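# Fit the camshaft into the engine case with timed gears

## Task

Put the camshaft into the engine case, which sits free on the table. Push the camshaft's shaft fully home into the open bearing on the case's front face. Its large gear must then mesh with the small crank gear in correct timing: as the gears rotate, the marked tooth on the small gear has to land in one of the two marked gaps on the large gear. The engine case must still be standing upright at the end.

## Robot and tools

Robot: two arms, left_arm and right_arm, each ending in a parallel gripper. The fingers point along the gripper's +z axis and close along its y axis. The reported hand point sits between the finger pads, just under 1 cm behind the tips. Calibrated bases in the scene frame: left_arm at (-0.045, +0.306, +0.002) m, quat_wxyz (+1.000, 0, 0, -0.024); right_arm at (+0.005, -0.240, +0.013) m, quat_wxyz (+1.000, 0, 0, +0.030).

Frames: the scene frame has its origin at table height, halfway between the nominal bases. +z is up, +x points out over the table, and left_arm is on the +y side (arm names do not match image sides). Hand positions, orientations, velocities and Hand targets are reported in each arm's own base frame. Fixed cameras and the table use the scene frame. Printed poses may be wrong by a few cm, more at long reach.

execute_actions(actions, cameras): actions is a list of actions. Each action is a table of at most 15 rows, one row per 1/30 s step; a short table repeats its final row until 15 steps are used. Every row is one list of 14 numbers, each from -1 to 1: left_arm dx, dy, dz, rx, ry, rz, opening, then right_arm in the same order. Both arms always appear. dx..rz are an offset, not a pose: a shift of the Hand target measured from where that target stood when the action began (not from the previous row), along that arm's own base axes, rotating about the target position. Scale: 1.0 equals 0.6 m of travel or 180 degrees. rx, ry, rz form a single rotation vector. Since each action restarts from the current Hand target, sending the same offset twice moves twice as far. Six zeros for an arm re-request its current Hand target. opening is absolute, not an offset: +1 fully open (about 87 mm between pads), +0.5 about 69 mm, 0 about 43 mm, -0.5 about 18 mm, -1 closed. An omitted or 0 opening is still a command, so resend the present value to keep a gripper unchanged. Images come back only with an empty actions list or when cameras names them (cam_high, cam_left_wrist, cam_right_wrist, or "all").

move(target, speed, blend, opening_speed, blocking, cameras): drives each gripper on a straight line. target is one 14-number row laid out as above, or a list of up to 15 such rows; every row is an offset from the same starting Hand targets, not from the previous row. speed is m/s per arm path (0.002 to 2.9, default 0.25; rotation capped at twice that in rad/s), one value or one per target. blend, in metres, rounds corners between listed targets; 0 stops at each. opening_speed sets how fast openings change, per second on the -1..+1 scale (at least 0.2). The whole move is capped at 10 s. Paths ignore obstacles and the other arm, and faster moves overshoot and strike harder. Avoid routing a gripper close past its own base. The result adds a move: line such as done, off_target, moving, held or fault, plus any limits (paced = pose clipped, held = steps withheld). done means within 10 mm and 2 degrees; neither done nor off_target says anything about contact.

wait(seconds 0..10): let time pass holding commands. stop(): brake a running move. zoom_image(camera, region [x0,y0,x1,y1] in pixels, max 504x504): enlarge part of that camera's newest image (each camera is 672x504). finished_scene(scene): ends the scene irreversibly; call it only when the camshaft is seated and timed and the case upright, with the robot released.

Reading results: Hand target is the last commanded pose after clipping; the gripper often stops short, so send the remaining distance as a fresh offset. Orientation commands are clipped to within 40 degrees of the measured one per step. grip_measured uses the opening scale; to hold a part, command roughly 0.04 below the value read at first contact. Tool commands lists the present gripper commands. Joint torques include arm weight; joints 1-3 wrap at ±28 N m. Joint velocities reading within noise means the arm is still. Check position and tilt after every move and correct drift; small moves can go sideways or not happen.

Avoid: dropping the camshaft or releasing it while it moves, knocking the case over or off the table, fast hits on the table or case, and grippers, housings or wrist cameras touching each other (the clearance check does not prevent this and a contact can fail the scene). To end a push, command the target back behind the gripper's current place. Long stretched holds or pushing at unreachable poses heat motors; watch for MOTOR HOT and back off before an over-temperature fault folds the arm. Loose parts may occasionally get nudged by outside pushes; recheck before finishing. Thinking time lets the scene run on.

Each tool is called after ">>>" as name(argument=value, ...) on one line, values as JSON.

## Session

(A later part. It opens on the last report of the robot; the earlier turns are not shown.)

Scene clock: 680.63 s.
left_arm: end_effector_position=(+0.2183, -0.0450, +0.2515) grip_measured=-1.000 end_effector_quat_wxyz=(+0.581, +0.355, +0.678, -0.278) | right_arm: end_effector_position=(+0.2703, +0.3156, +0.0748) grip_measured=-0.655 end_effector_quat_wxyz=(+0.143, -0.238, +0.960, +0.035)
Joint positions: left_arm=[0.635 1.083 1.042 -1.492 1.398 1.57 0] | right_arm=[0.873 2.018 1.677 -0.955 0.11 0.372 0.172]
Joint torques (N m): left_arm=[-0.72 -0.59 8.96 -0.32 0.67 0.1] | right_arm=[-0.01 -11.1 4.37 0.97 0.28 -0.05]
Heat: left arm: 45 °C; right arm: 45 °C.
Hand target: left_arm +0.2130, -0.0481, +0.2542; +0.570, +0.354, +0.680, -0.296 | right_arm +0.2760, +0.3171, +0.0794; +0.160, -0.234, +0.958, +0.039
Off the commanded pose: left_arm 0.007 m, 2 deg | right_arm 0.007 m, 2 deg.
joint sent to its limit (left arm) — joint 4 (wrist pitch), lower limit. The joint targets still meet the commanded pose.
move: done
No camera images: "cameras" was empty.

>>> move(target=[[0,0,0,0,0,0,-1,-0.006,-0.003,0.0,0,0,0.0,-0.8]], speed=0.015, cameras=["cam_right_wrist"])

>>> zoom_image(camera="cam_right_wrist", region=[380, 120, 672, 320])

Scene clock: 686.30 s.
left_arm: end_effector_position=(+0.2183, -0.0450, +0.2515) grip_measured=-1.000 end_effector_quat_wxyz=(+0.581, +0.355, +0.678, -0.278) | right_arm: end_effector_position=(+0.2675, +0.3122, +0.0690) grip_measured=-0.655 end_effector_quat_wxyz=(+0.137, -0.238, +0.961, +0.031)
Joint positions: left_arm=[0.635 1.083 1.042 -1.492 1.398 1.57 0] | right_arm=[0.873 2.018 1.656 -0.949 0.11 0.372 0.172]
Joint torques (N m): left_arm=[-0.72 -0.61 8.95 -0.32 0.67 0.1] | right_arm=[0.35 -12.45 4.33 0.94 0.29 -0.01]
Motor temperatures (°C): left_arm=[23 23 45 28 27 25 24] | right_arm=[25 45 39 31 27 26 29]
Heat: left arm: 45 °C; right arm: 45 °C.
Hand target: left_arm +0.2130, -0.0481, +0.2542; +0.570, +0.354, +0.680, -0.296 | right_arm +0.2723, +0.3153, +0.0794; +0.160, -0.234, +0.958, +0.039
Off the commanded pose: left_arm 0.007 m, 2 deg | right_arm 0.012 m, 3 deg.
joint sent to its limit (left arm) — joint 4 (wrist pitch), lower limit. The joint targets still meet the commanded pose.
move: off_target (right_arm)
Images, in order (width x height): cam_right_wrist 672x504.

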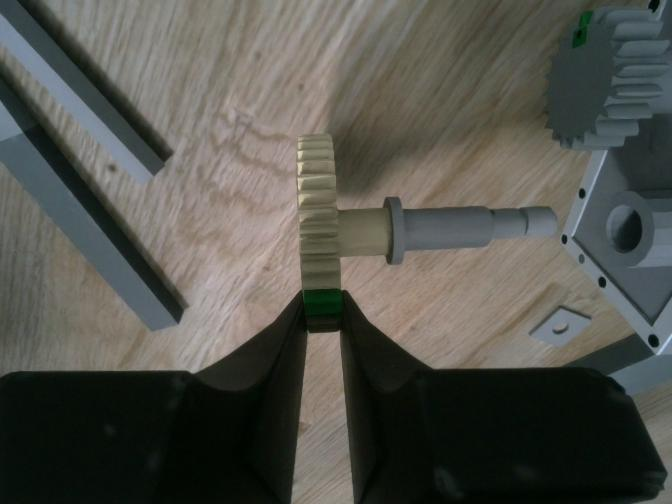

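Scaled by 1.726 from the camera's 672x504 image, which has a finer 960x720 frame.

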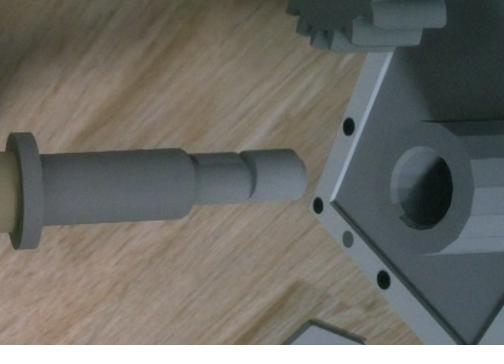

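>>> move(target=[[0,0,0,0,0,0,-1,-0.001,0.0,0.035,0,0,0.0,-0.8]], speed=0.015, cameras=[])

Scene clock: 708.73 s.
left_arm: end_effector_position=(+0.2183, -0.0450, +0.2515) grip_measured=-1.000 end_effector_quat_wxyz=(+0.581, +0.355, +0.678, -0.278) | right_arm: end_effector_position=(+0.2647, +0.3089, +0.0745) grip_measured=-0.655 end_effector_quat_wxyz=(+0.129, -0.239, +0.962, +0.025)
Joint positions: left_arm=[0.635 1.083 1.042 -1.492 1.398 1.57 0] | right_arm=[0.873 2.018 1.679 -0.993 0.11 0.372 0.172]
Joint torques (N m): left_arm=[-0.72 -0.61 8.96 -0.32 0.67 0.09] | right_arm=[0.44 -13.38 7.68 0.61 0.29 0.01]
Heat: left arm: 45 °C; right arm: 45 °C.
Hand target: left_arm +0.2130, -0.0481, +0.2542; +0.570, +0.354, +0.680, -0.296 | right_arm +0.2718, +0.3153, +0.1004; +0.160, -0.234, +0.958, +0.039
Off the commanded pose: left_arm 0.007 m, 2 deg | right_arm 0.028 m, 4 deg.
joint sent to its limit (left arm) — joint 4 (wrist pitch), lower limit. The joint targets still meet the commanded pose.
move: off_target (right_arm)
No camera images: "cameras" was empty.

>>> move(target=[[0,0,0,0,0,0,-1,0.004,0.0018,0.0015,0,0,0.0,-0.8]], speed=0.01, cameras=[])

Scene clock: 713.90 s.
left_arm: end_effector_position=(+0.2183, -0.0450, +0.2515) grip_measured=-1.000 end_effector_quat_wxyz=(+0.581, +0.355, +0.678, -0.278) | right_arm: end_effector_position=(+0.2666, +0.3112, +0.0794) grip_measured=-0.655 end_effector_quat_wxyz=(+0.133, -0.239, +0.962, +0.028)
Joint positions: left_arm=[0.635 1.083 1.042 -1.492 1.398 1.57 0] | right_arm=[0.873 2.018 1.698 -1.001 0.11 0.372 0.172]
Joint torques (N m): left_arm=[-0.7 -0.61 8.96 -0.32 0.68 0.09] | right_arm=[0.2 -12.45 7.66 0.64 0.28 -0.02]
Heat: left arm: 45 °C; right arm: 46 °C.
Hand target: left_arm +0.2130, -0.0481, +0.2542; +0.570, +0.354, +0.680, -0.296 | right_arm +0.2742, +0.3164, +0.1013; +0.160, -0.234, +0.958, +0.039
Off the commanded pose: left_arm 0.007 m, 2 deg | right_arm 0.024 m, 3 deg.
joint sent to its limit (left arm) — joint 4 (wrist pitch), lower limit. The joint targets still meet the commanded pose.
move: off_target (right_arm)
No camera images: "cameras" was empty.

>>> move(target=[[0,0,0,0,0,0,-1,0.003,0.0015,-0.003,0,0,0.0,-0.8]], speed=0.01, cameras=["cam_right_wrist"])

>>> zoom_image(camera="cam_right_wrist", region=[380, 120, 672, 320])

Scene clock: 719.20 s.
left_arm: end_effector_position=(+0.2183, -0.0450, +0.2515) grip_measured=-1.000 end_effector_quat_wxyz=(+0.581, +0.355, +0.678, -0.278) | right_arm: end_effector_position=(+0.2665, +0.3111, +0.0794) grip_measured=-0.655 end_effector_quat_wxyz=(+0.133, -0.239, +0.962, +0.028)
Joint positions: left_arm=[0.635 1.083 1.042 -1.492 1.398 1.57 0] | right_arm=[0.873 2.018 1.698 -1.002 0.11 0.372 0.172]
Joint torques (N m): left_arm=[-0.7 -0.61 8.96 -0.32 0.67 0.09] | right_arm=[0.02 -11.77 7.98 0.66 0.28 -0.04]
Heat: left arm: 45 °C; right arm: 46 °C.
Hand target: left_arm +0.2130, -0.0481, +0.2542; +0.570, +0.354, +0.680, -0.296 | right_arm +0.2760, +0.3173, +0.0995; +0.160, -0.234, +0.958, +0.039
Off the commanded pose: left_arm 0.007 m, 2 deg | right_arm 0.023 m, 3 deg.
joint sent to its limit (left arm) — joint 4 (wrist pitch), lower limit. The joint targets still meet the commanded pose.
move: off_target (right_arm)
Images, in order (width x height): cam_right_wrist 672x504.

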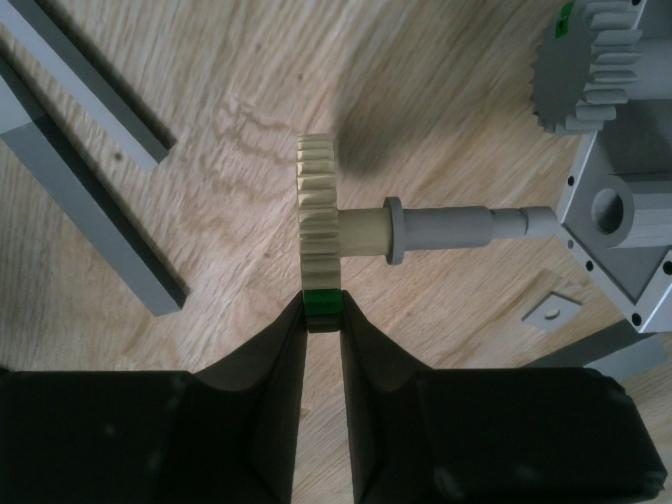

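Scaled by 1.726 from the camera's 672x504 image, which has a finer 960x720 frame.

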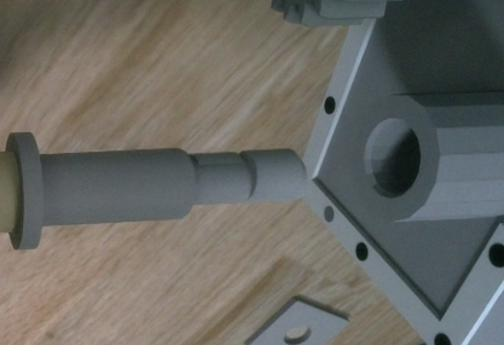

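>>> move(target=[[0,0,0,0,0,0,-1,0.002,0.001,0.0,0.005,-0.011,0.0,-0.8]], speed=0.02, cameras=["cam_right_wrist"])

>>> zoom_image(camera="cam_right_wrist", region=[380, 120, 672, 320])

Scene clock: 728.33 s.
left_arm: end_effector_position=(+0.2183, -0.0450, +0.2515) grip_measured=-1.000 end_effector_quat_wxyz=(+0.581, +0.355, +0.678, -0.278) | right_arm: end_effector_position=(+0.2720, +0.3138, +0.0836) grip_measured=-0.655 end_effector_quat_wxyz=(+0.149, -0.236, +0.960, +0.031)
Joint positions: left_arm=[0.635 1.083 1.042 -1.492 1.398 1.57 0] | right_arm=[0.873 2.009 1.698 -0.981 0.124 0.372 0.172]
Joint torques (N m): left_arm=[-0.73 -0.59 8.95 -0.32 0.67 0.09] | right_arm=[0.57 -13.39 4.67 0.95 0.33 -0.04]
Heat: left arm: 45 °C; right arm: 46 °C.
Hand target: left_arm +0.2130, -0.0481, +0.2542; +0.570, +0.354, +0.680, -0.296 | right_arm +0.2772, +0.3179, +0.0995; +0.178, -0.234, +0.955, +0.043
Off the commanded pose: left_arm 0.007 m, 2 deg | right_arm 0.017 m, 4 deg.
joint sent to its limit (left arm) — joint 4 (wrist pitch), lower limit. The joint targets still meet the commanded pose.
move: off_target (right_arm)
Images, in order (width x height): cam_right_wrist 672x504.

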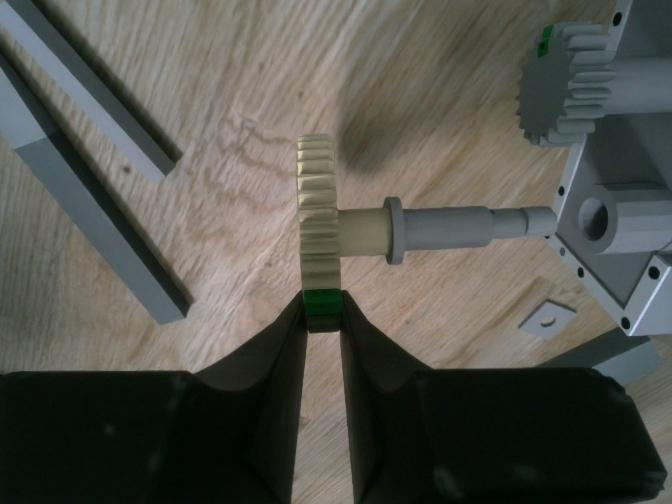

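Scaled by 1.726 from the camera's 672x504 image, which has a finer 960x720 frame.

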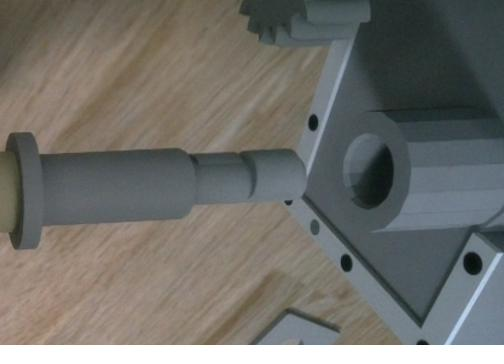

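>>> move(target=[[0,0,0,0,0,0,-1,0.010,-0.024,0.0,0.0,0.0,0.0,-0.8]], speed=0.03, cameras=["cam_right_wrist"])

>>> zoom_image(camera="cam_right_wrist", region=[460, 150, 640, 290])

Scene clock: 735.63 s.
left_arm: end_effector_position=(+0.2183, -0.0450, +0.2515) grip_measured=-1.000 end_effector_quat_wxyz=(+0.581, +0.355, +0.678, -0.278) | right_arm: end_effector_position=(+0.2773, +0.3016, +0.0846) grip_measured=-0.655 end_effector_quat_wxyz=(+0.152, -0.235, +0.959, +0.029)
Joint positions: left_arm=[0.635 1.083 1.042 -1.492 1.398 1.57 0] | right_arm=[0.846 1.981 1.661 -0.965 0.124 0.347 0.172]
Joint torques (N m): left_arm=[-0.72 -0.61 8.95 -0.32 0.68 0.09] | right_arm=[-0.21 -13.26 4.38 1 0.19 -0.08]
Heat: left arm: 45 °C; right arm: 47 °C.
Hand target: left_arm +0.2130, -0.0481, +0.2542; +0.570, +0.354, +0.680, -0.296 | right_arm +0.2832, +0.3034, +0.0995; +0.178, -0.234, +0.955, +0.043
Off the commanded pose: left_arm 0.007 m, 2 deg | right_arm 0.016 m, 3 deg.
joint sent to its limit (left arm) — joint 4 (wrist pitch), lower limit. The joint targets still meet the commanded pose.
move: off_target (right_arm)
Images, in order (width x height): cam_right_wrist 672x504.

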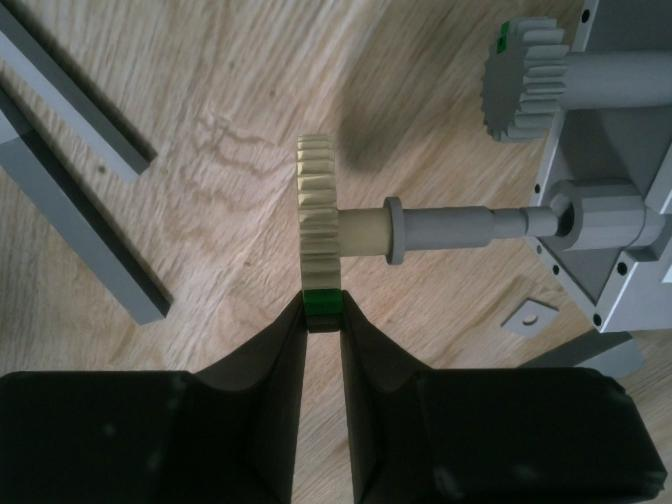

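Scaled by 2.800 from the camera's 672x504 image, which has a finer 960x720 frame.

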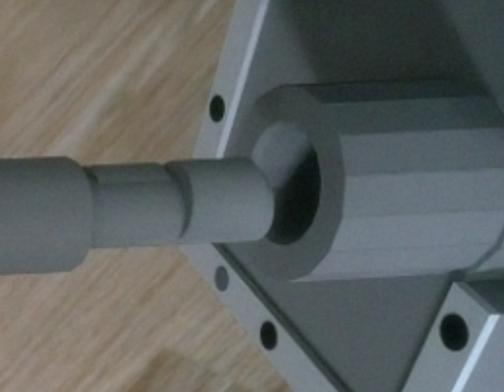

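>>> move(target=[[0,0,0,0,0,0,-1,0.006,-0.012,0.0,0.0,0.0,0.0,-0.8]], speed=0.03, cameras=["cam_right_wrist"])

>>> zoom_image(camera="cam_right_wrist", region=[460, 150, 640, 290])

Scene clock: 746.03 s.
left_arm: end_effector_position=(+0.2183, -0.0450, +0.2515) grip_measured=-1.000 end_effector_quat_wxyz=(+0.581, +0.355, +0.678, -0.278) | right_arm: end_effector_position=(+0.2813, +0.2940, +0.0849) grip_measured=-0.655 end_effector_quat_wxyz=(+0.154, -0.235, +0.959, +0.027)
Joint positions: left_arm=[0.635 1.083 1.042 -1.492 1.398 1.57 0] | right_arm=[0.828 1.969 1.644 -0.958 0.124 0.329 0.172]
Joint torques (N m): left_arm=[-0.7 -0.59 8.96 -0.32 0.68 0.1] | right_arm=[-0.36 -13.14 4.38 1.04 0.12 -0.08]
Heat: left arm: 45 °C; right arm: 48 °C.
Hand target: left_arm +0.2130, -0.0481, +0.2542; +0.570, +0.354, +0.680, -0.296 | right_arm +0.2868, +0.2962, +0.0995; +0.178, -0.234, +0.955, +0.043
Off the commanded pose: left_arm 0.007 m, 2 deg | right_arm 0.016 m, 3 deg.
joint sent to its limit (left arm) — joint 4 (wrist pitch), lower limit. The joint targets still meet the commanded pose.
move: off_target (right_arm)
Images, in order (width x height): cam_right_wrist 672x504.

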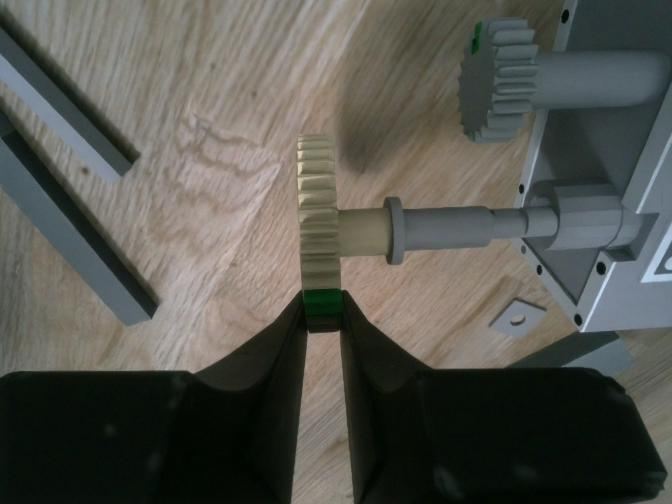

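Scaled by 2.800 from the camera's 672x504 image, which has a finer 960x720 frame.

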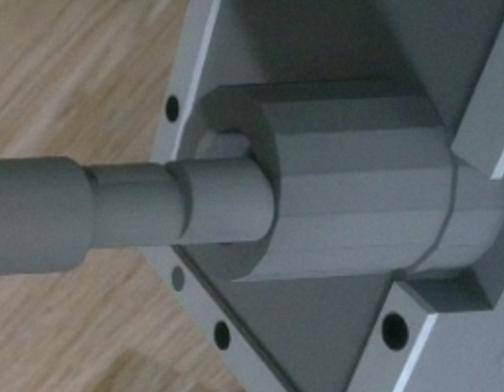

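>>> move(target=[[0,0,0,0,0,0,-1,-0.009,0.019,0.0,0.0,0.0,0.0,-0.8],[0,0,0,0,0,0,-1,-0.019,0.0145,-0.012,0.0,0.0,0.0,-0.8]], speed=[0.04,0.012], cameras=["cam_right_wrist"])

>>> zoom_image(camera="cam_right_wrist", region=[460, 150, 640, 290])

Scene clock: 762.63 s.
left_arm: end_effector_position=(+0.2183, -0.0450, +0.2515) grip_measured=-1.000 end_effector_quat_wxyz=(+0.581, +0.355, +0.678, -0.278) | right_arm: end_effector_position=(+0.2724, +0.2996, +0.0771) grip_measured=-0.655 end_effector_quat_wxyz=(+0.151, -0.237, +0.959, +0.029)
Joint positions: left_arm=[0.635 1.083 1.042 -1.492 1.398 1.57 0] | right_arm=[0.852 1.969 1.614 -0.934 0.124 0.35 0.172]
Joint torques (N m): left_arm=[-0.72 -0.59 8.95 -0.32 0.67 0.09] | right_arm=[0.87 -13.23 4.4 1 0.25 0.01]
Heat: left arm: 45 °C; right arm: 49 °C.
Hand target: left_arm +0.2130, -0.0481, +0.2542; +0.570, +0.354, +0.680, -0.296 | right_arm +0.2754, +0.3050, +0.0923; +0.178, -0.234, +0.955, +0.043
Off the commanded pose: left_arm 0.007 m, 2 deg | right_arm 0.016 m, 4 deg.
joint sent to its limit (left arm) — joint 4 (wrist pitch), lower limit. The joint targets still meet the commanded pose.
move: off_target (right_arm)
Images, in order (width x height): cam_right_wrist 672x504.

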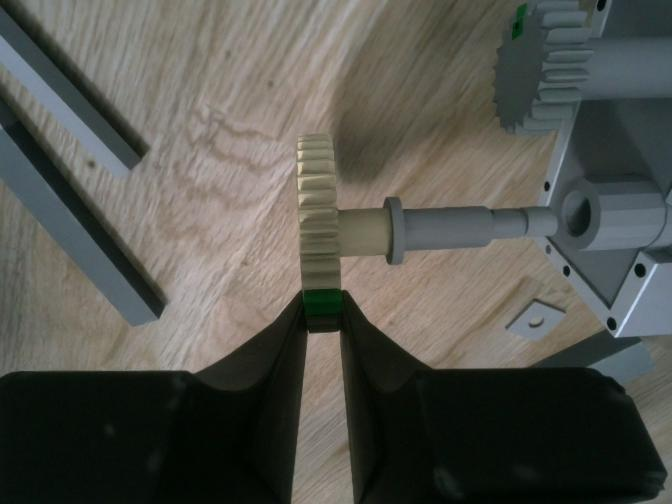

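Scaled by 2.800 from the camera's 672x504 image, which has a finer 960x720 frame.

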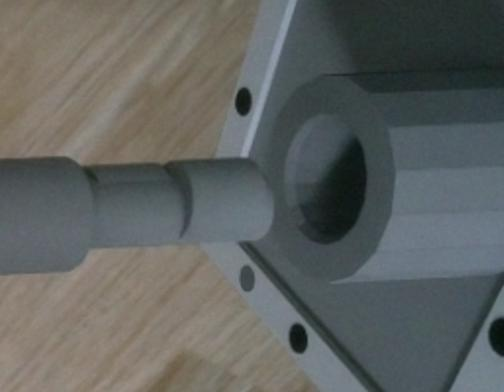

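>>> move(target=[[0,0,0,0,0,0,-1,0.0,0.0,-0.007,0.0,0.0,0.0,-0.8]], speed=[0.01], cameras=["cam_right_wrist"])

>>> zoom_image(camera="cam_right_wrist", region=[460, 150, 640, 290])

Scene clock: 769.93 s.
left_arm: end_effector_position=(+0.2183, -0.0450, +0.2515) grip_measured=-1.000 end_effector_quat_wxyz=(+0.581, +0.355, +0.678, -0.278) | right_arm: end_effector_position=(+0.2724, +0.2997, +0.0741) grip_measured=-0.655 end_effector_quat_wxyz=(+0.152, -0.237, +0.959, +0.030)
Joint positions: left_arm=[0.635 1.083 1.042 -1.492 1.398 1.57 0] | right_arm=[0.852 1.967 1.599 -0.917 0.124 0.35 0.172]
Joint torques (N m): left_arm=[-0.72 -0.62 8.96 -0.32 0.67 0.09] | right_arm=[0.85 -12.98 4.38 1 0.25 0]
Heat: left arm: 45 °C; right arm: 49 °C.
Hand target: left_arm +0.2130, -0.0481, +0.2542; +0.570, +0.354, +0.680, -0.296 | right_arm +0.2754, +0.3050, +0.0882; +0.179, -0.234, +0.955, +0.043
Off the commanded pose: left_arm 0.007 m, 2 deg | right_arm 0.015 m, 3 deg.
joint sent to its limit (left arm) — joint 4 (wrist pitch), lower limit. The joint targets still meet the commanded pose.
move: off_target (right_arm)
Images, in order (width x height): cam_right_wrist 672x504.

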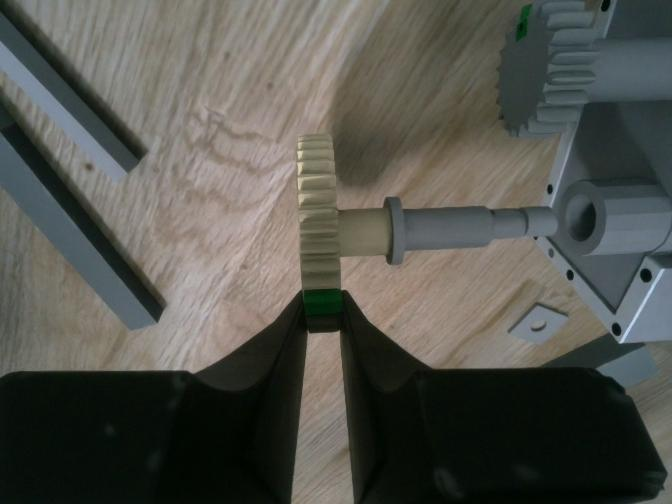

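Scaled by 2.800 from the camera's 672x504 image, which has a finer 960x720 frame.

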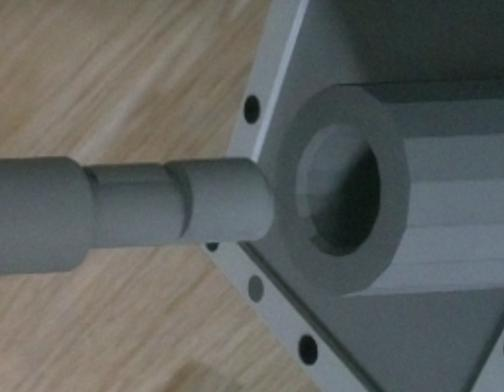

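>>> move(target=[[0,0,0,0,0,0,-1,0.0,0.0,-0.004,0.0,0.0,0.0,-0.8],[0,0,0,0,0,0,-1,0.004,-0.01,-0.004,0.0,0.0,0.0,-0.8]], speed=[0.01,0.02], cameras=["cam_right_wrist"])

>>> zoom_image(camera="cam_right_wrist", region=[460, 150, 640, 290])

Scene clock: 776.17 s.
left_arm: end_effector_position=(+0.2183, -0.0450, +0.2515) grip_measured=-1.000 end_effector_quat_wxyz=(+0.581, +0.355, +0.678, -0.278) | right_arm: end_effector_position=(+0.2706, +0.2975, +0.0714) grip_measured=-0.655 end_effector_quat_wxyz=(+0.152, -0.237, +0.959, +0.030)
Joint positions: left_arm=[0.635 1.083 1.042 -1.492 1.398 1.57 0] | right_arm=[0.852 1.957 1.574 -0.902 0.124 0.349 0.172]
Joint torques (N m): left_arm=[-0.72 -0.61 8.95 -0.32 0.67 0.09] | right_arm=[-0.47 -12.96 4.37 1.02 0.2 -0.11]
Heat: left arm: 45 °C; right arm: 49 °C.
Hand target: left_arm +0.2130, -0.0481, +0.2542; +0.570, +0.354, +0.680, -0.296 | right_arm +0.2777, +0.2990, +0.0857; +0.178, -0.234, +0.955, +0.043
Off the commanded pose: left_arm 0.007 m, 2 deg | right_arm 0.016 m, 3 deg.
joint sent to its limit (left arm) — joint 4 (wrist pitch), lower limit. The joint targets still meet the commanded pose.
move: off_target (right_arm)
Images, in order (width x height): cam_right_wrist 672x504.

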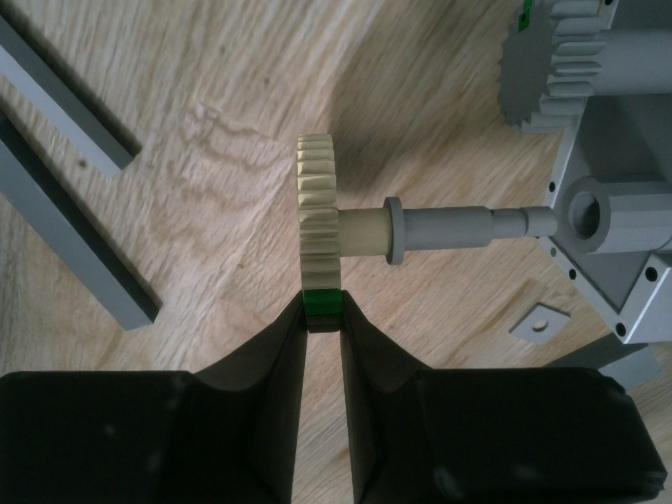

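Scaled by 2.800 from the camera's 672x504 image, which has a finer 960x720 frame.

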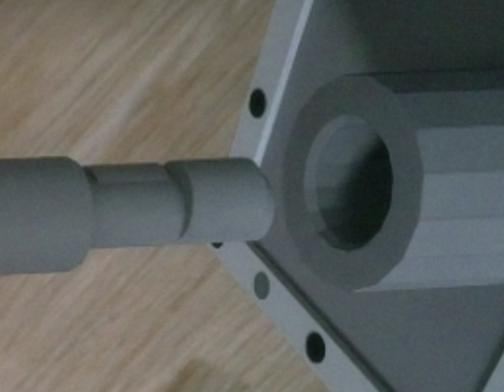

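>>> move(target=[[0,0,0,0,0,0,-1,0.004,0.002,0.0,0.003,-0.006,0.0,-0.8]], speed=[0.015], cameras=["cam_right_wrist"])

>>> zoom_image(camera="cam_right_wrist", region=[460, 150, 640, 290])

Scene clock: 783.47 s.
left_arm: end_effector_position=(+0.2183, -0.0450, +0.2515) grip_measured=-1.000 end_effector_quat_wxyz=(+0.581, +0.355, +0.678, -0.278) | right_arm: end_effector_position=(+0.2722, +0.2993, +0.0711) grip_measured=-0.655 end_effector_quat_wxyz=(+0.160, -0.237, +0.958, +0.035)
Joint positions: left_arm=[0.635 1.083 1.042 -1.492 1.398 1.57 0] | right_arm=[0.852 1.949 1.559 -0.876 0.124 0.348 0.172]
Joint torques (N m): left_arm=[-0.73 -0.59 8.95 -0.32 0.68 0.1] | right_arm=[-0.38 -12.93 4.41 1.03 0.29 -0.11]
Heat: left arm: 45 °C; right arm: 49 °C.
Hand target: left_arm +0.2130, -0.0481, +0.2542; +0.570, +0.354, +0.680, -0.296 | right_arm +0.2802, +0.3002, +0.0857; +0.188, -0.233, +0.953, +0.045
Off the commanded pose: left_arm 0.007 m, 2 deg | right_arm 0.017 m, 4 deg.
joint sent to its limit (left arm) — joint 4 (wrist pitch), lower limit. The joint targets still meet the commanded pose.
move: off_target (right_arm)
Images, in order (width x height): cam_right_wrist 672x504.

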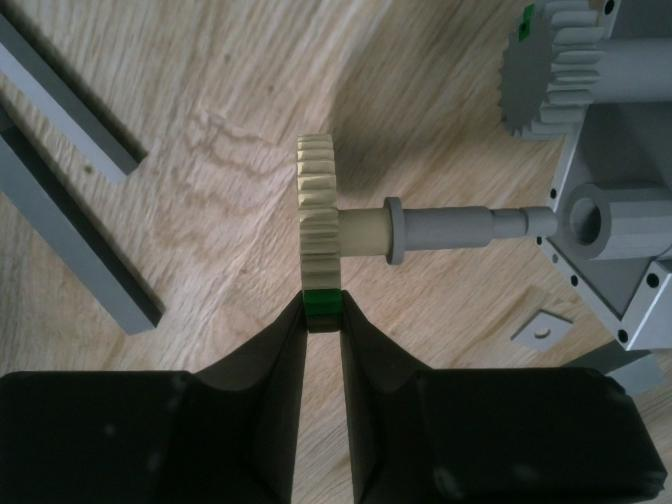

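Scaled by 2.800 from the camera's 672x504 image, which has a finer 960x720 frame.

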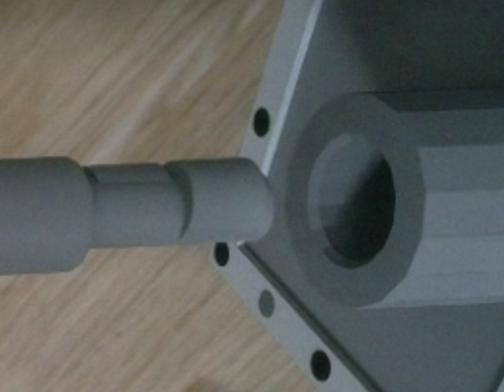

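>>> move(target=[[0,0,0,0,0,0,-1,0.006,-0.018,0.0,0,0,0.0,-0.8]], speed=[0.025], cameras=["cam_right_wrist"])

>>> zoom_image(camera="cam_right_wrist", region=[460, 150, 640, 290])

Scene clock: 789.47 s.
left_arm: end_effector_position=(+0.2183, -0.0450, +0.2515) grip_measured=-1.000 end_effector_quat_wxyz=(+0.581, +0.355, +0.678, -0.278) | right_arm: end_effector_position=(+0.2765, +0.2884, +0.0717) grip_measured=-0.655 end_effector_quat_wxyz=(+0.162, -0.236, +0.958, +0.034)
Joint positions: left_arm=[0.635 1.083 1.042 -1.492 1.398 1.57 0] | right_arm=[0.827 1.926 1.529 -0.864 0.121 0.324 0.172]
Joint torques (N m): left_arm=[-0.73 -0.59 8.95 -0.32 0.67 0.1] | right_arm=[-0.47 -12.66 4.36 1.04 0.22 -0.11]
Heat: left arm: 45 °C; right arm: 48 °C.
Hand target: left_arm +0.2130, -0.0481, +0.2542; +0.570, +0.354, +0.680, -0.296 | right_arm +0.2838, +0.2893, +0.0857; +0.188, -0.233, +0.953, +0.045
Off the commanded pose: left_arm 0.007 m, 2 deg | right_arm 0.016 m, 3 deg.
joint sent to its limit (left arm) — joint 4 (wrist pitch), lower limit. The joint targets still meet the commanded pose.
move: off_target (right_arm)
Images, in order (width x height): cam_right_wrist 672x504.

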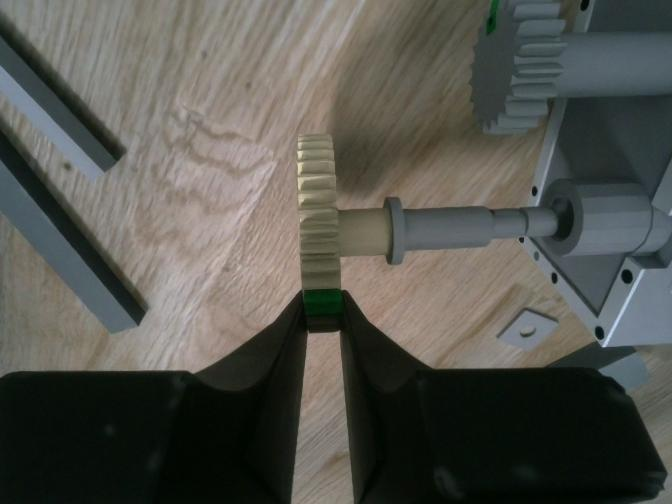

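Scaled by 2.800 from the camera's 672x504 image, which has a finer 960x720 frame.

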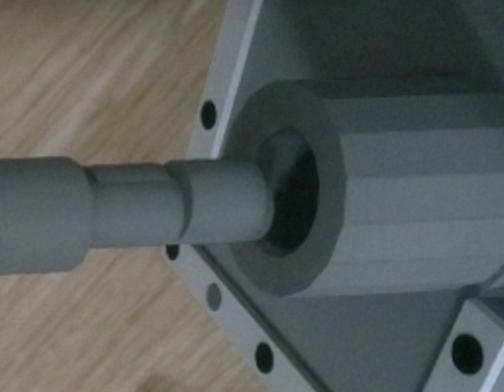

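>>> move(target=[[0,0,0,0,0,0,-1,0.008,-0.0095,0.0,0,0,0.0,-0.8]], speed=[0.02], cameras=["cam_right_wrist"])

>>> zoom_image(camera="cam_right_wrist", region=[460, 150, 640, 290])

Scene clock: 797.33 s.
left_arm: end_effector_position=(+0.2183, -0.0450, +0.2515) grip_measured=-1.000 end_effector_quat_wxyz=(+0.581, +0.355, +0.678, -0.278) | right_arm: end_effector_position=(+0.2798, +0.2882, +0.0720) grip_measured=-0.655 end_effector_quat_wxyz=(+0.161, -0.238, +0.957, +0.042)
Joint positions: left_arm=[0.635 1.083 1.042 -1.492 1.398 1.57 0] | right_arm=[0.813 1.926 1.529 -0.855 0.102 0.31 0.172]
Joint torques (N m): left_arm=[-0.7 -0.59 8.96 -0.32 0.68 0.1] | right_arm=[-1.03 -12.96 4.01 1 0.33 -0.15]
Heat: left arm: 45 °C; right arm: 48 °C.
Hand target: left_arm +0.2130, -0.0481, +0.2542; +0.570, +0.354, +0.680, -0.296 | right_arm +0.2886, +0.2836, +0.0856; +0.188, -0.233, +0.953, +0.045
Off the commanded pose: left_arm 0.007 m, 2 deg | right_arm 0.017 m, 3 deg.
joint sent to its limit (left arm) — joint 4 (wrist pitch), lower limit. The joint targets still meet the commanded pose.
move: off_target (right_arm)
Images, in order (width x height): cam_right_wrist 672x504.

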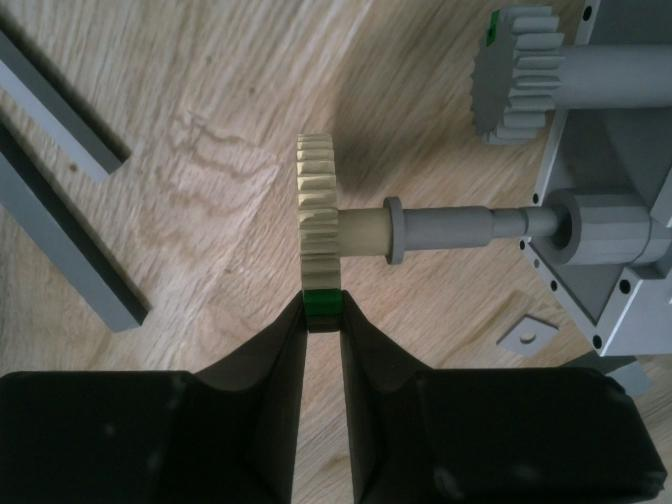

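Scaled by 2.800 from the camera's 672x504 image, which has a finer 960x720 frame.

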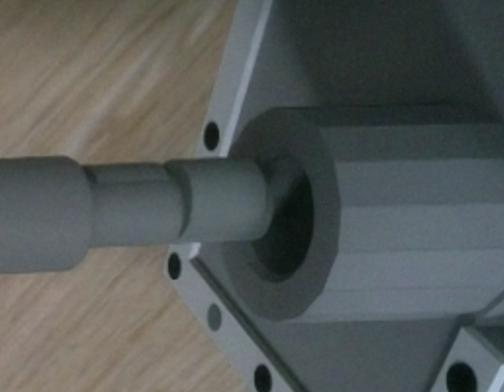

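>>> move(target=[[0,0,0,0,0,0,-1,-0.010,0.006,0.0,0,0,0.0,-0.8]], speed=[0.02], cameras=["cam_right_wrist"])

>>> zoom_image(camera="cam_right_wrist", region=[460, 150, 640, 290])

Scene clock: 807.30 s.
left_arm: end_effector_position=(+0.2183, -0.0450, +0.2515) grip_measured=-1.000 end_effector_quat_wxyz=(+0.581, +0.355, +0.678, -0.278) | right_arm: end_effector_position=(+0.2791, +0.2876, +0.0724) grip_measured=-0.655 end_effector_quat_wxyz=(+0.163, -0.237, +0.957, +0.043)
Joint positions: left_arm=[0.635 1.083 1.042 -1.492 1.398 1.57 0] | right_arm=[0.813 1.917 1.518 -0.847 0.102 0.311 0.172]
Joint torques (N m): left_arm=[-0.7 -0.61 8.95 -0.32 0.67 0.09] | right_arm=[0.58 -12.63 4.3 0.95 0.41 -0.02]
Heat: left arm: 45 °C; right arm: 49 °C.
Hand target: left_arm +0.2130, -0.0481, +0.2542; +0.570, +0.354, +0.680, -0.296 | right_arm +0.2826, +0.2873, +0.0857; +0.188, -0.233, +0.953, +0.045
Off the commanded pose: left_arm 0.007 m, 2 deg | right_arm 0.014 m, 3 deg.
joint sent to its limit (left arm) — joint 4 (wrist pitch), lower limit. The joint targets still meet the commanded pose.
move: off_target (right_arm)
Images, in order (width x height): cam_right_wrist 672x504.

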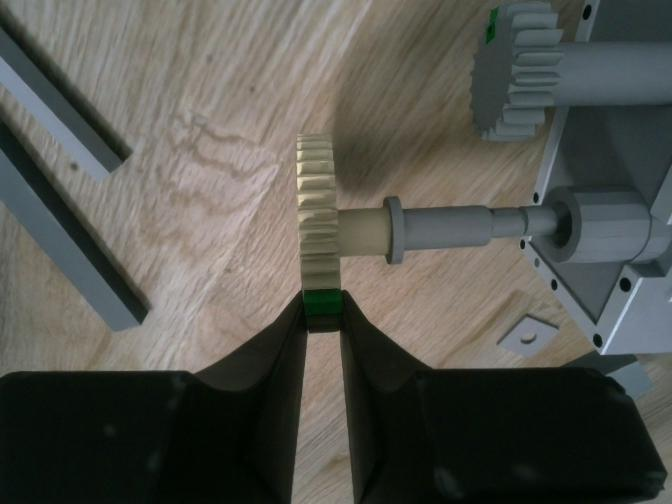

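Scaled by 2.800 from the camera's 672x504 image, which has a finer 960x720 frame.

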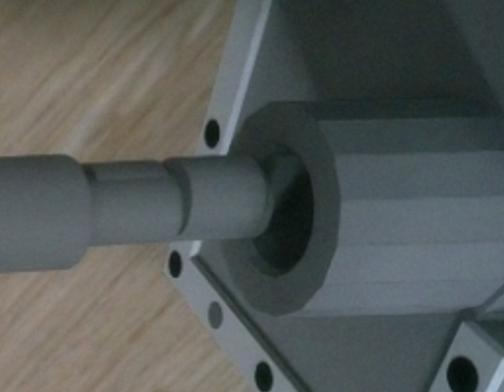

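>>> move(target=[[0,0,0,0,0,0,-1,-0.003,0.006,0.0,0,0,0.0,-0.8],[0,0,0,0,0,0,-1,-0.005,0.005,0.017,0,0,0.0,-0.8]], speed=[0.02,0.008], cameras=["cam_right_wrist"])

>>> zoom_image(camera="cam_right_wrist", region=[460, 150, 640, 290])

Scene clock: 819.90 s.
left_arm: end_effector_position=(+0.2183, -0.0450, +0.2515) grip_measured=-1.000 end_effector_quat_wxyz=(+0.581, +0.355, +0.678, -0.278) | right_arm: end_effector_position=(+0.2748, +0.2865, +0.0741) grip_measured=-0.655 end_effector_quat_wxyz=(+0.161, -0.237, +0.957, +0.038)
Joint positions: left_arm=[0.635 1.083 1.042 -1.492 1.398 1.57 0] | right_arm=[0.823 1.911 1.518 -0.864 0.112 0.32 0.172]
Joint torques (N m): left_arm=[-0.7 -0.61 8.95 -0.32 0.67 0.09] | right_arm=[0.76 -12.49 6.78 0.72 0.35 0]
Heat: left arm: 45 °C; right arm: 48 °C.
Hand target: left_arm +0.2130, -0.0481, +0.2542; +0.570, +0.354, +0.680, -0.296 | right_arm +0.2796, +0.2903, +0.0959; +0.189, -0.233, +0.953, +0.045
Off the commanded pose: left_arm 0.007 m, 2 deg | right_arm 0.023 m, 3 deg.
joint sent to its limit (left arm) — joint 4 (wrist pitch), lower limit. The joint targets still meet the commanded pose.
move: off_target (right_arm)
Images, in order (width x height): cam_right_wrist 672x504.

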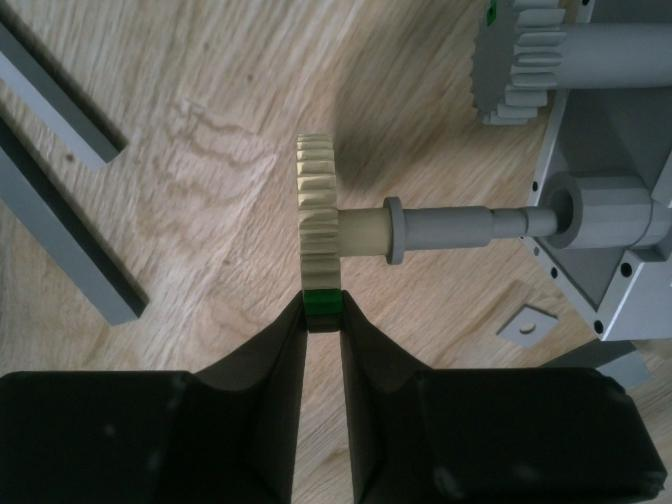

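Scaled by 2.800 from the camera's 672x504 image, which has a finer 960x720 frame.

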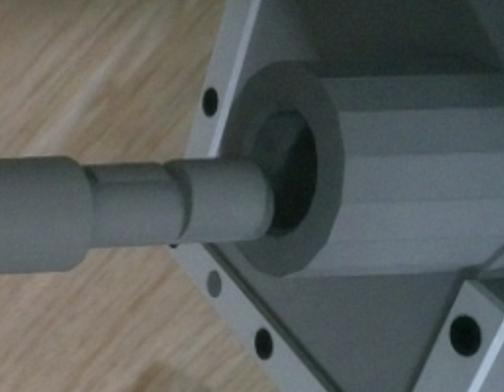

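>>> move(target=[[0,0,0,0,0,0,-1,0.006,0.003,-0.001,0.004,-0.009,0.0,-0.8]], speed=[0.01], cameras=["cam_right_wrist"])

>>> zoom_image(camera="cam_right_wrist", region=[460, 150, 640, 290])

Scene clock: 828.97 s.
left_arm: end_effector_position=(+0.2183, -0.0450, +0.2515) grip_measured=-1.000 end_effector_quat_wxyz=(+0.581, +0.355, +0.678, -0.278) | right_arm: end_effector_position=(+0.2761, +0.2870, +0.0785) grip_measured=-0.655 end_effector_quat_wxyz=(+0.169, -0.237, +0.956, +0.039)
Joint positions: left_arm=[0.635 1.083 1.042 -1.492 1.398 1.57 0] | right_arm=[0.825 1.9 1.518 -0.861 0.12 0.32 0.172]
Joint torques (N m): left_arm=[-0.72 -0.61 8.96 -0.32 0.67 0.09] | right_arm=[0.77 -12.42 5.19 1.06 0.4 -0.03]
Heat: left arm: 45 °C; right arm: 47 °C.
Hand target: left_arm +0.2130, -0.0481, +0.2542; +0.570, +0.354, +0.680, -0.296 | right_arm +0.2832, +0.2920, +0.0953; +0.203, -0.233, +0.950, +0.048
Off the commanded pose: left_arm 0.007 m, 2 deg | right_arm 0.019 m, 4 deg.
joint sent to its limit (left arm) — joint 4 (wrist pitch), lower limit. The joint targets still meet the commanded pose.
move: off_target (right_arm)
Images, in order (width x height): cam_right_wrist 672x504.

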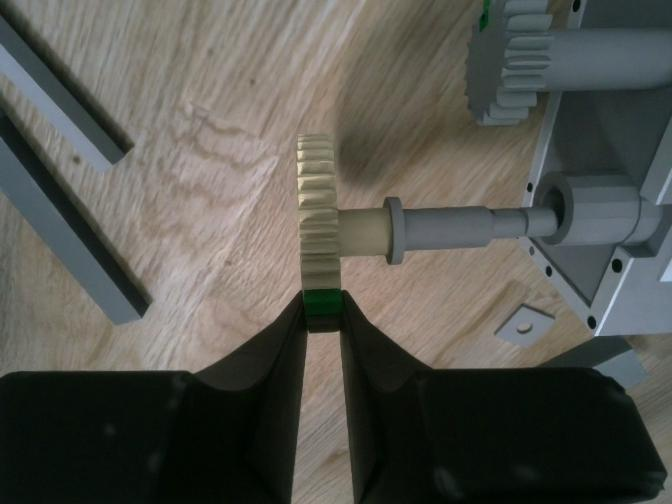

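Scaled by 2.800 from the camera's 672x504 image, which has a finer 960x720 frame.

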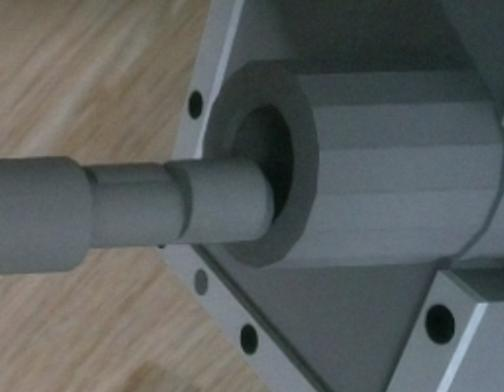

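>>> move(target=[[0,0,0,0,0,0,-1,-0.0073,0.0137,0.021,0,0,0.0,-0.8],[0,0,0,0,0,0,-1,-0.0073,0.0137,-0.009,0,0,0.0,-0.8]], speed=[0.03,0.012], cameras=["cam_right_wrist"])

>>> zoom_image(camera="cam_right_wrist", region=[460, 150, 640, 290])

Scene clock: 860.83 s.
left_arm: end_effector_position=(+0.2183, -0.0450, +0.2515) grip_measured=-1.000 end_effector_quat_wxyz=(+0.581, +0.355, +0.678, -0.278) | right_arm: end_effector_position=(+0.2750, +0.2958, +0.0820) grip_measured=-0.655 end_effector_quat_wxyz=(+0.181, -0.236, +0.954, +0.041)
Joint positions: left_arm=[0.635 1.083 1.042 -1.492 1.398 1.57 0] | right_arm=[0.847 1.9 1.528 -0.85 0.136 0.339 0.172]
Joint torques (N m): left_arm=[-0.72 -0.59 8.95 -0.32 0.68 0.09] | right_arm=[0.81 -10.92 4.48 1.13 0.32 0]
Heat: left arm: 45 °C; right arm: 47 °C.
Hand target: left_arm +0.2130, -0.0481, +0.2542; +0.570, +0.354, +0.680, -0.296 | right_arm +0.2789, +0.3003, +0.0899; +0.203, -0.232, +0.950, +0.048
Off the commanded pose: left_arm 0.007 m, 2 deg | right_arm 0.010 m, 3 deg.
joint sent to its limit (left arm) — joint 4 (wrist pitch), lower limit. The joint targets still meet the commanded pose.
move: off_target (right_arm)
Images, in order (width x height): cam_right_wrist 672x504.

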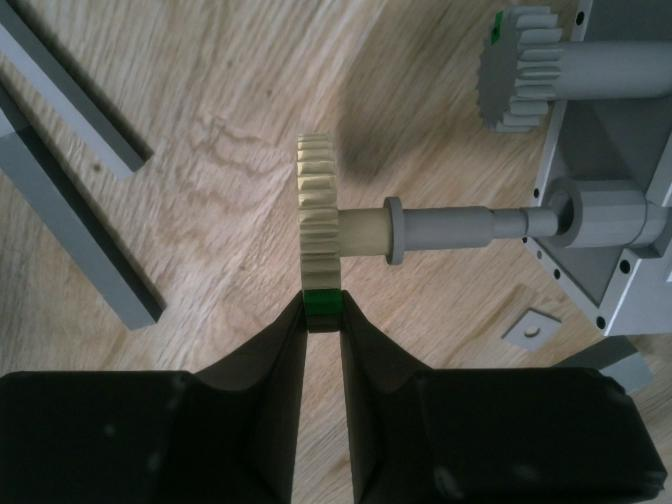

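Scaled by 2.800 from the camera's 672x504 image, which has a finer 960x720 frame.

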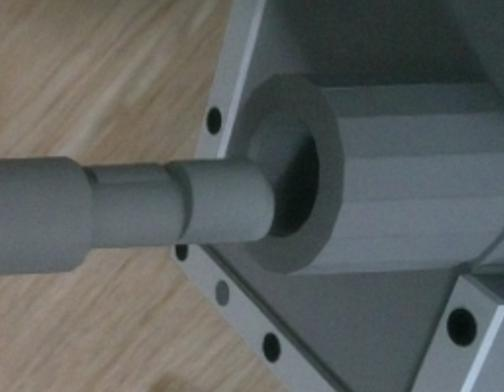

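>>> move(target=[[0,0,0,0,0,0,-1,0,0.0,-0.01,0,0,0.0,-0.8]], speed=[0.008], cameras=["cam_right_wrist"])

>>> zoom_image(camera="cam_right_wrist", region=[460, 150, 640, 290])

Scene clock: 867.27 s.
left_arm: end_effector_position=(+0.2183, -0.0450, +0.2515) grip_measured=-1.000 end_effector_quat_wxyz=(+0.581, +0.355, +0.678, -0.278) | right_arm: end_effector_position=(+0.2750, +0.2958, +0.0772) grip_measured=-0.655 end_effector_quat_wxyz=(+0.182, -0.235, +0.954, +0.042)
Joint positions: left_arm=[0.635 1.083 1.042 -1.492 1.398 1.57 0] | right_arm=[0.847 1.9 1.508 -0.827 0.136 0.339 0.172]
Joint torques (N m): left_arm=[-0.7 -0.61 8.96 -0.32 0.68 0.1] | right_arm=[0.84 -10.63 4.42 1.1 0.32 0]
Heat: left arm: 45 °C; right arm: 46 °C.
Hand target: left_arm +0.2130, -0.0481, +0.2542; +0.570, +0.354, +0.680, -0.296 | right_arm +0.2789, +0.3003, +0.0839; +0.203, -0.232, +0.950, +0.048
Off the commanded pose: left_arm 0.007 m, 2 deg | right_arm 0.009 m, 3 deg.
joint sent to its limit (left arm) — joint 4 (wrist pitch), lower limit. The joint targets still meet the commanded pose.
move: off_target (right_arm)
Images, in order (width x height): cam_right_wrist 672x504.

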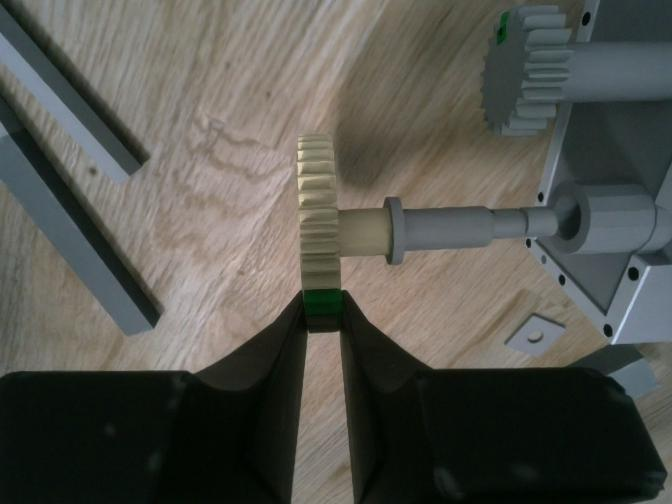

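Scaled by 2.800 from the camera's 672x504 image, which has a finer 960x720 frame.

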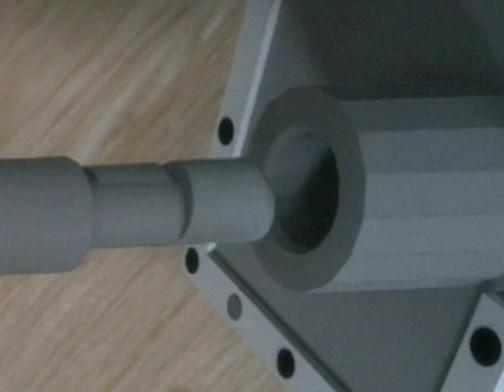

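>>> move(target=[[0,0,0,0,0,0,-1,0,0.0,-0.005,0,0,0.0,-0.8],[0,0,0,0,0,0,-1,0.005,-0.009,-0.005,0,0,0.0,-0.8]], speed=[0.008,0.02], cameras=["cam_right_wrist"])

>>> zoom_image(camera="cam_right_wrist", region=[460, 150, 640, 290])

Scene clock: 874.20 s.
left_arm: end_effector_position=(+0.2183, -0.0450, +0.2515) grip_measured=-1.000 end_effector_quat_wxyz=(+0.581, +0.355, +0.678, -0.278) | right_arm: end_effector_position=(+0.2736, +0.2941, +0.0715) grip_measured=-0.655 end_effector_quat_wxyz=(+0.180, -0.236, +0.954, +0.040)
Joint positions: left_arm=[0.635 1.083 1.042 -1.492 1.398 1.57 0] | right_arm=[0.847 1.9 1.486 -0.811 0.136 0.337 0.172]
Joint torques (N m): left_arm=[-0.72 -0.61 8.96 -0.32 0.68 0.09] | right_arm=[-0.58 -11.22 4.45 1.13 0.26 -0.11]
Heat: left arm: 45 °C; right arm: 46 °C.
Hand target: left_arm +0.2130, -0.0481, +0.2542; +0.570, +0.354, +0.680, -0.296 | right_arm +0.2819, +0.2949, +0.0809; +0.203, -0.232, +0.950, +0.048
Off the commanded pose: left_arm 0.007 m, 2 deg | right_arm 0.013 m, 3 deg.
joint sent to its limit (left arm) — joint 4 (wrist pitch), lower limit. The joint targets still meet the commanded pose.
move: off_target (right_arm)
Images, in order (width x height): cam_right_wrist 672x504.

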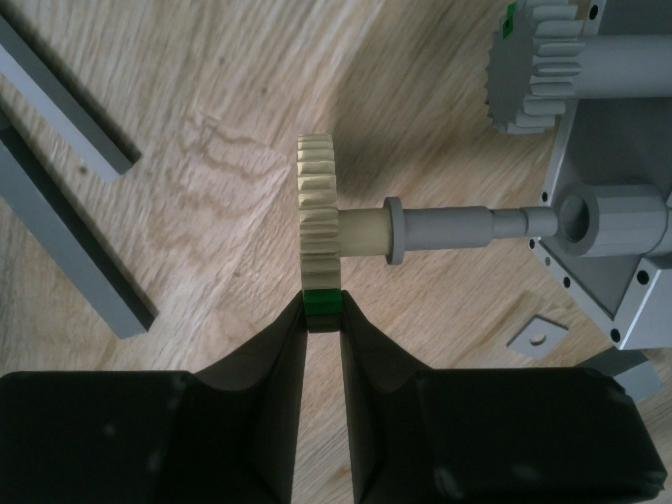

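Scaled by 2.800 from the camera's 672x504 image, which has a finer 960x720 frame.

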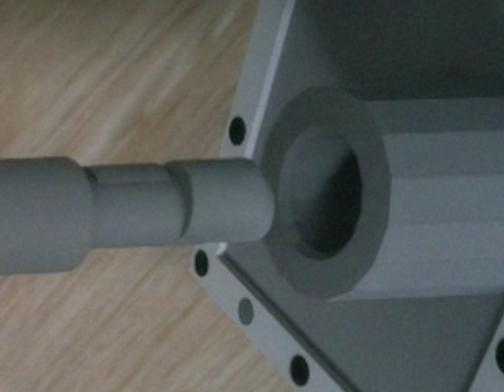

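>>> move(target=[[0,0,0,0,0,0,-1,0.010,-0.020,0.001,0,0,0.0,-0.8]], speed=[0.02], cameras=["cam_right_wrist"])

>>> zoom_image(camera="cam_right_wrist", region=[460, 150, 640, 290])

Scene clock: 882.83 s.
left_arm: end_effector_position=(+0.2183, -0.0450, +0.2515) grip_measured=-1.000 end_effector_quat_wxyz=(+0.581, +0.355, +0.678, -0.278) | right_arm: end_effector_position=(+0.2775, +0.2871, +0.0680) grip_measured=-0.655 end_effector_quat_wxyz=(+0.175, -0.238, +0.954, +0.046)
Joint positions: left_arm=[0.635 1.083 1.042 -1.492 1.398 1.57 0] | right_arm=[0.82 1.893 1.464 -0.794 0.112 0.312 0.172]
Joint torques (N m): left_arm=[-0.7 -0.59 8.96 -0.32 0.68 0.1] | right_arm=[-1.14 -12.34 4.33 1.05 0.37 -0.16]
Heat: left arm: 45 °C; right arm: 46 °C.
Hand target: left_arm +0.2130, -0.0481, +0.2542; +0.570, +0.354, +0.680, -0.296 | right_arm +0.2877, +0.2829, +0.0815; +0.203, -0.233, +0.950, +0.048
Off the commanded pose: left_arm 0.007 m, 2 deg | right_arm 0.018 m, 3 deg.
joint sent to its limit (left arm) — joint 4 (wrist pitch), lower limit. The joint targets still meet the commanded pose.
move: off_target (right_arm)
Images, in order (width x height): cam_right_wrist 672x504.

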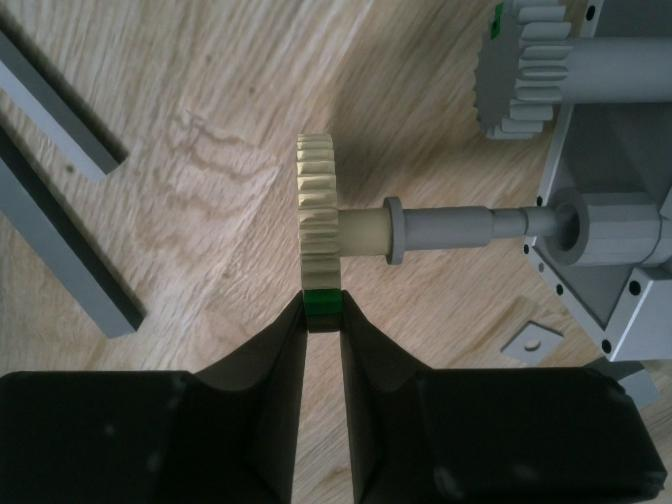

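Scaled by 2.800 from the camera's 672x504 image, which has a finer 960x720 frame.

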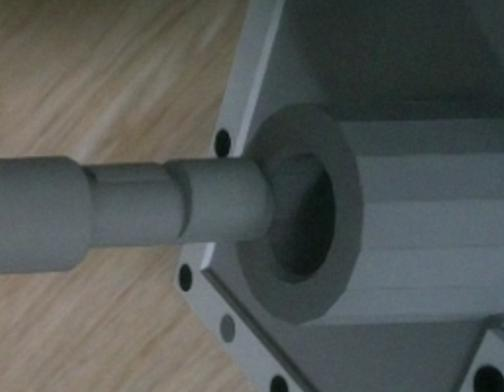

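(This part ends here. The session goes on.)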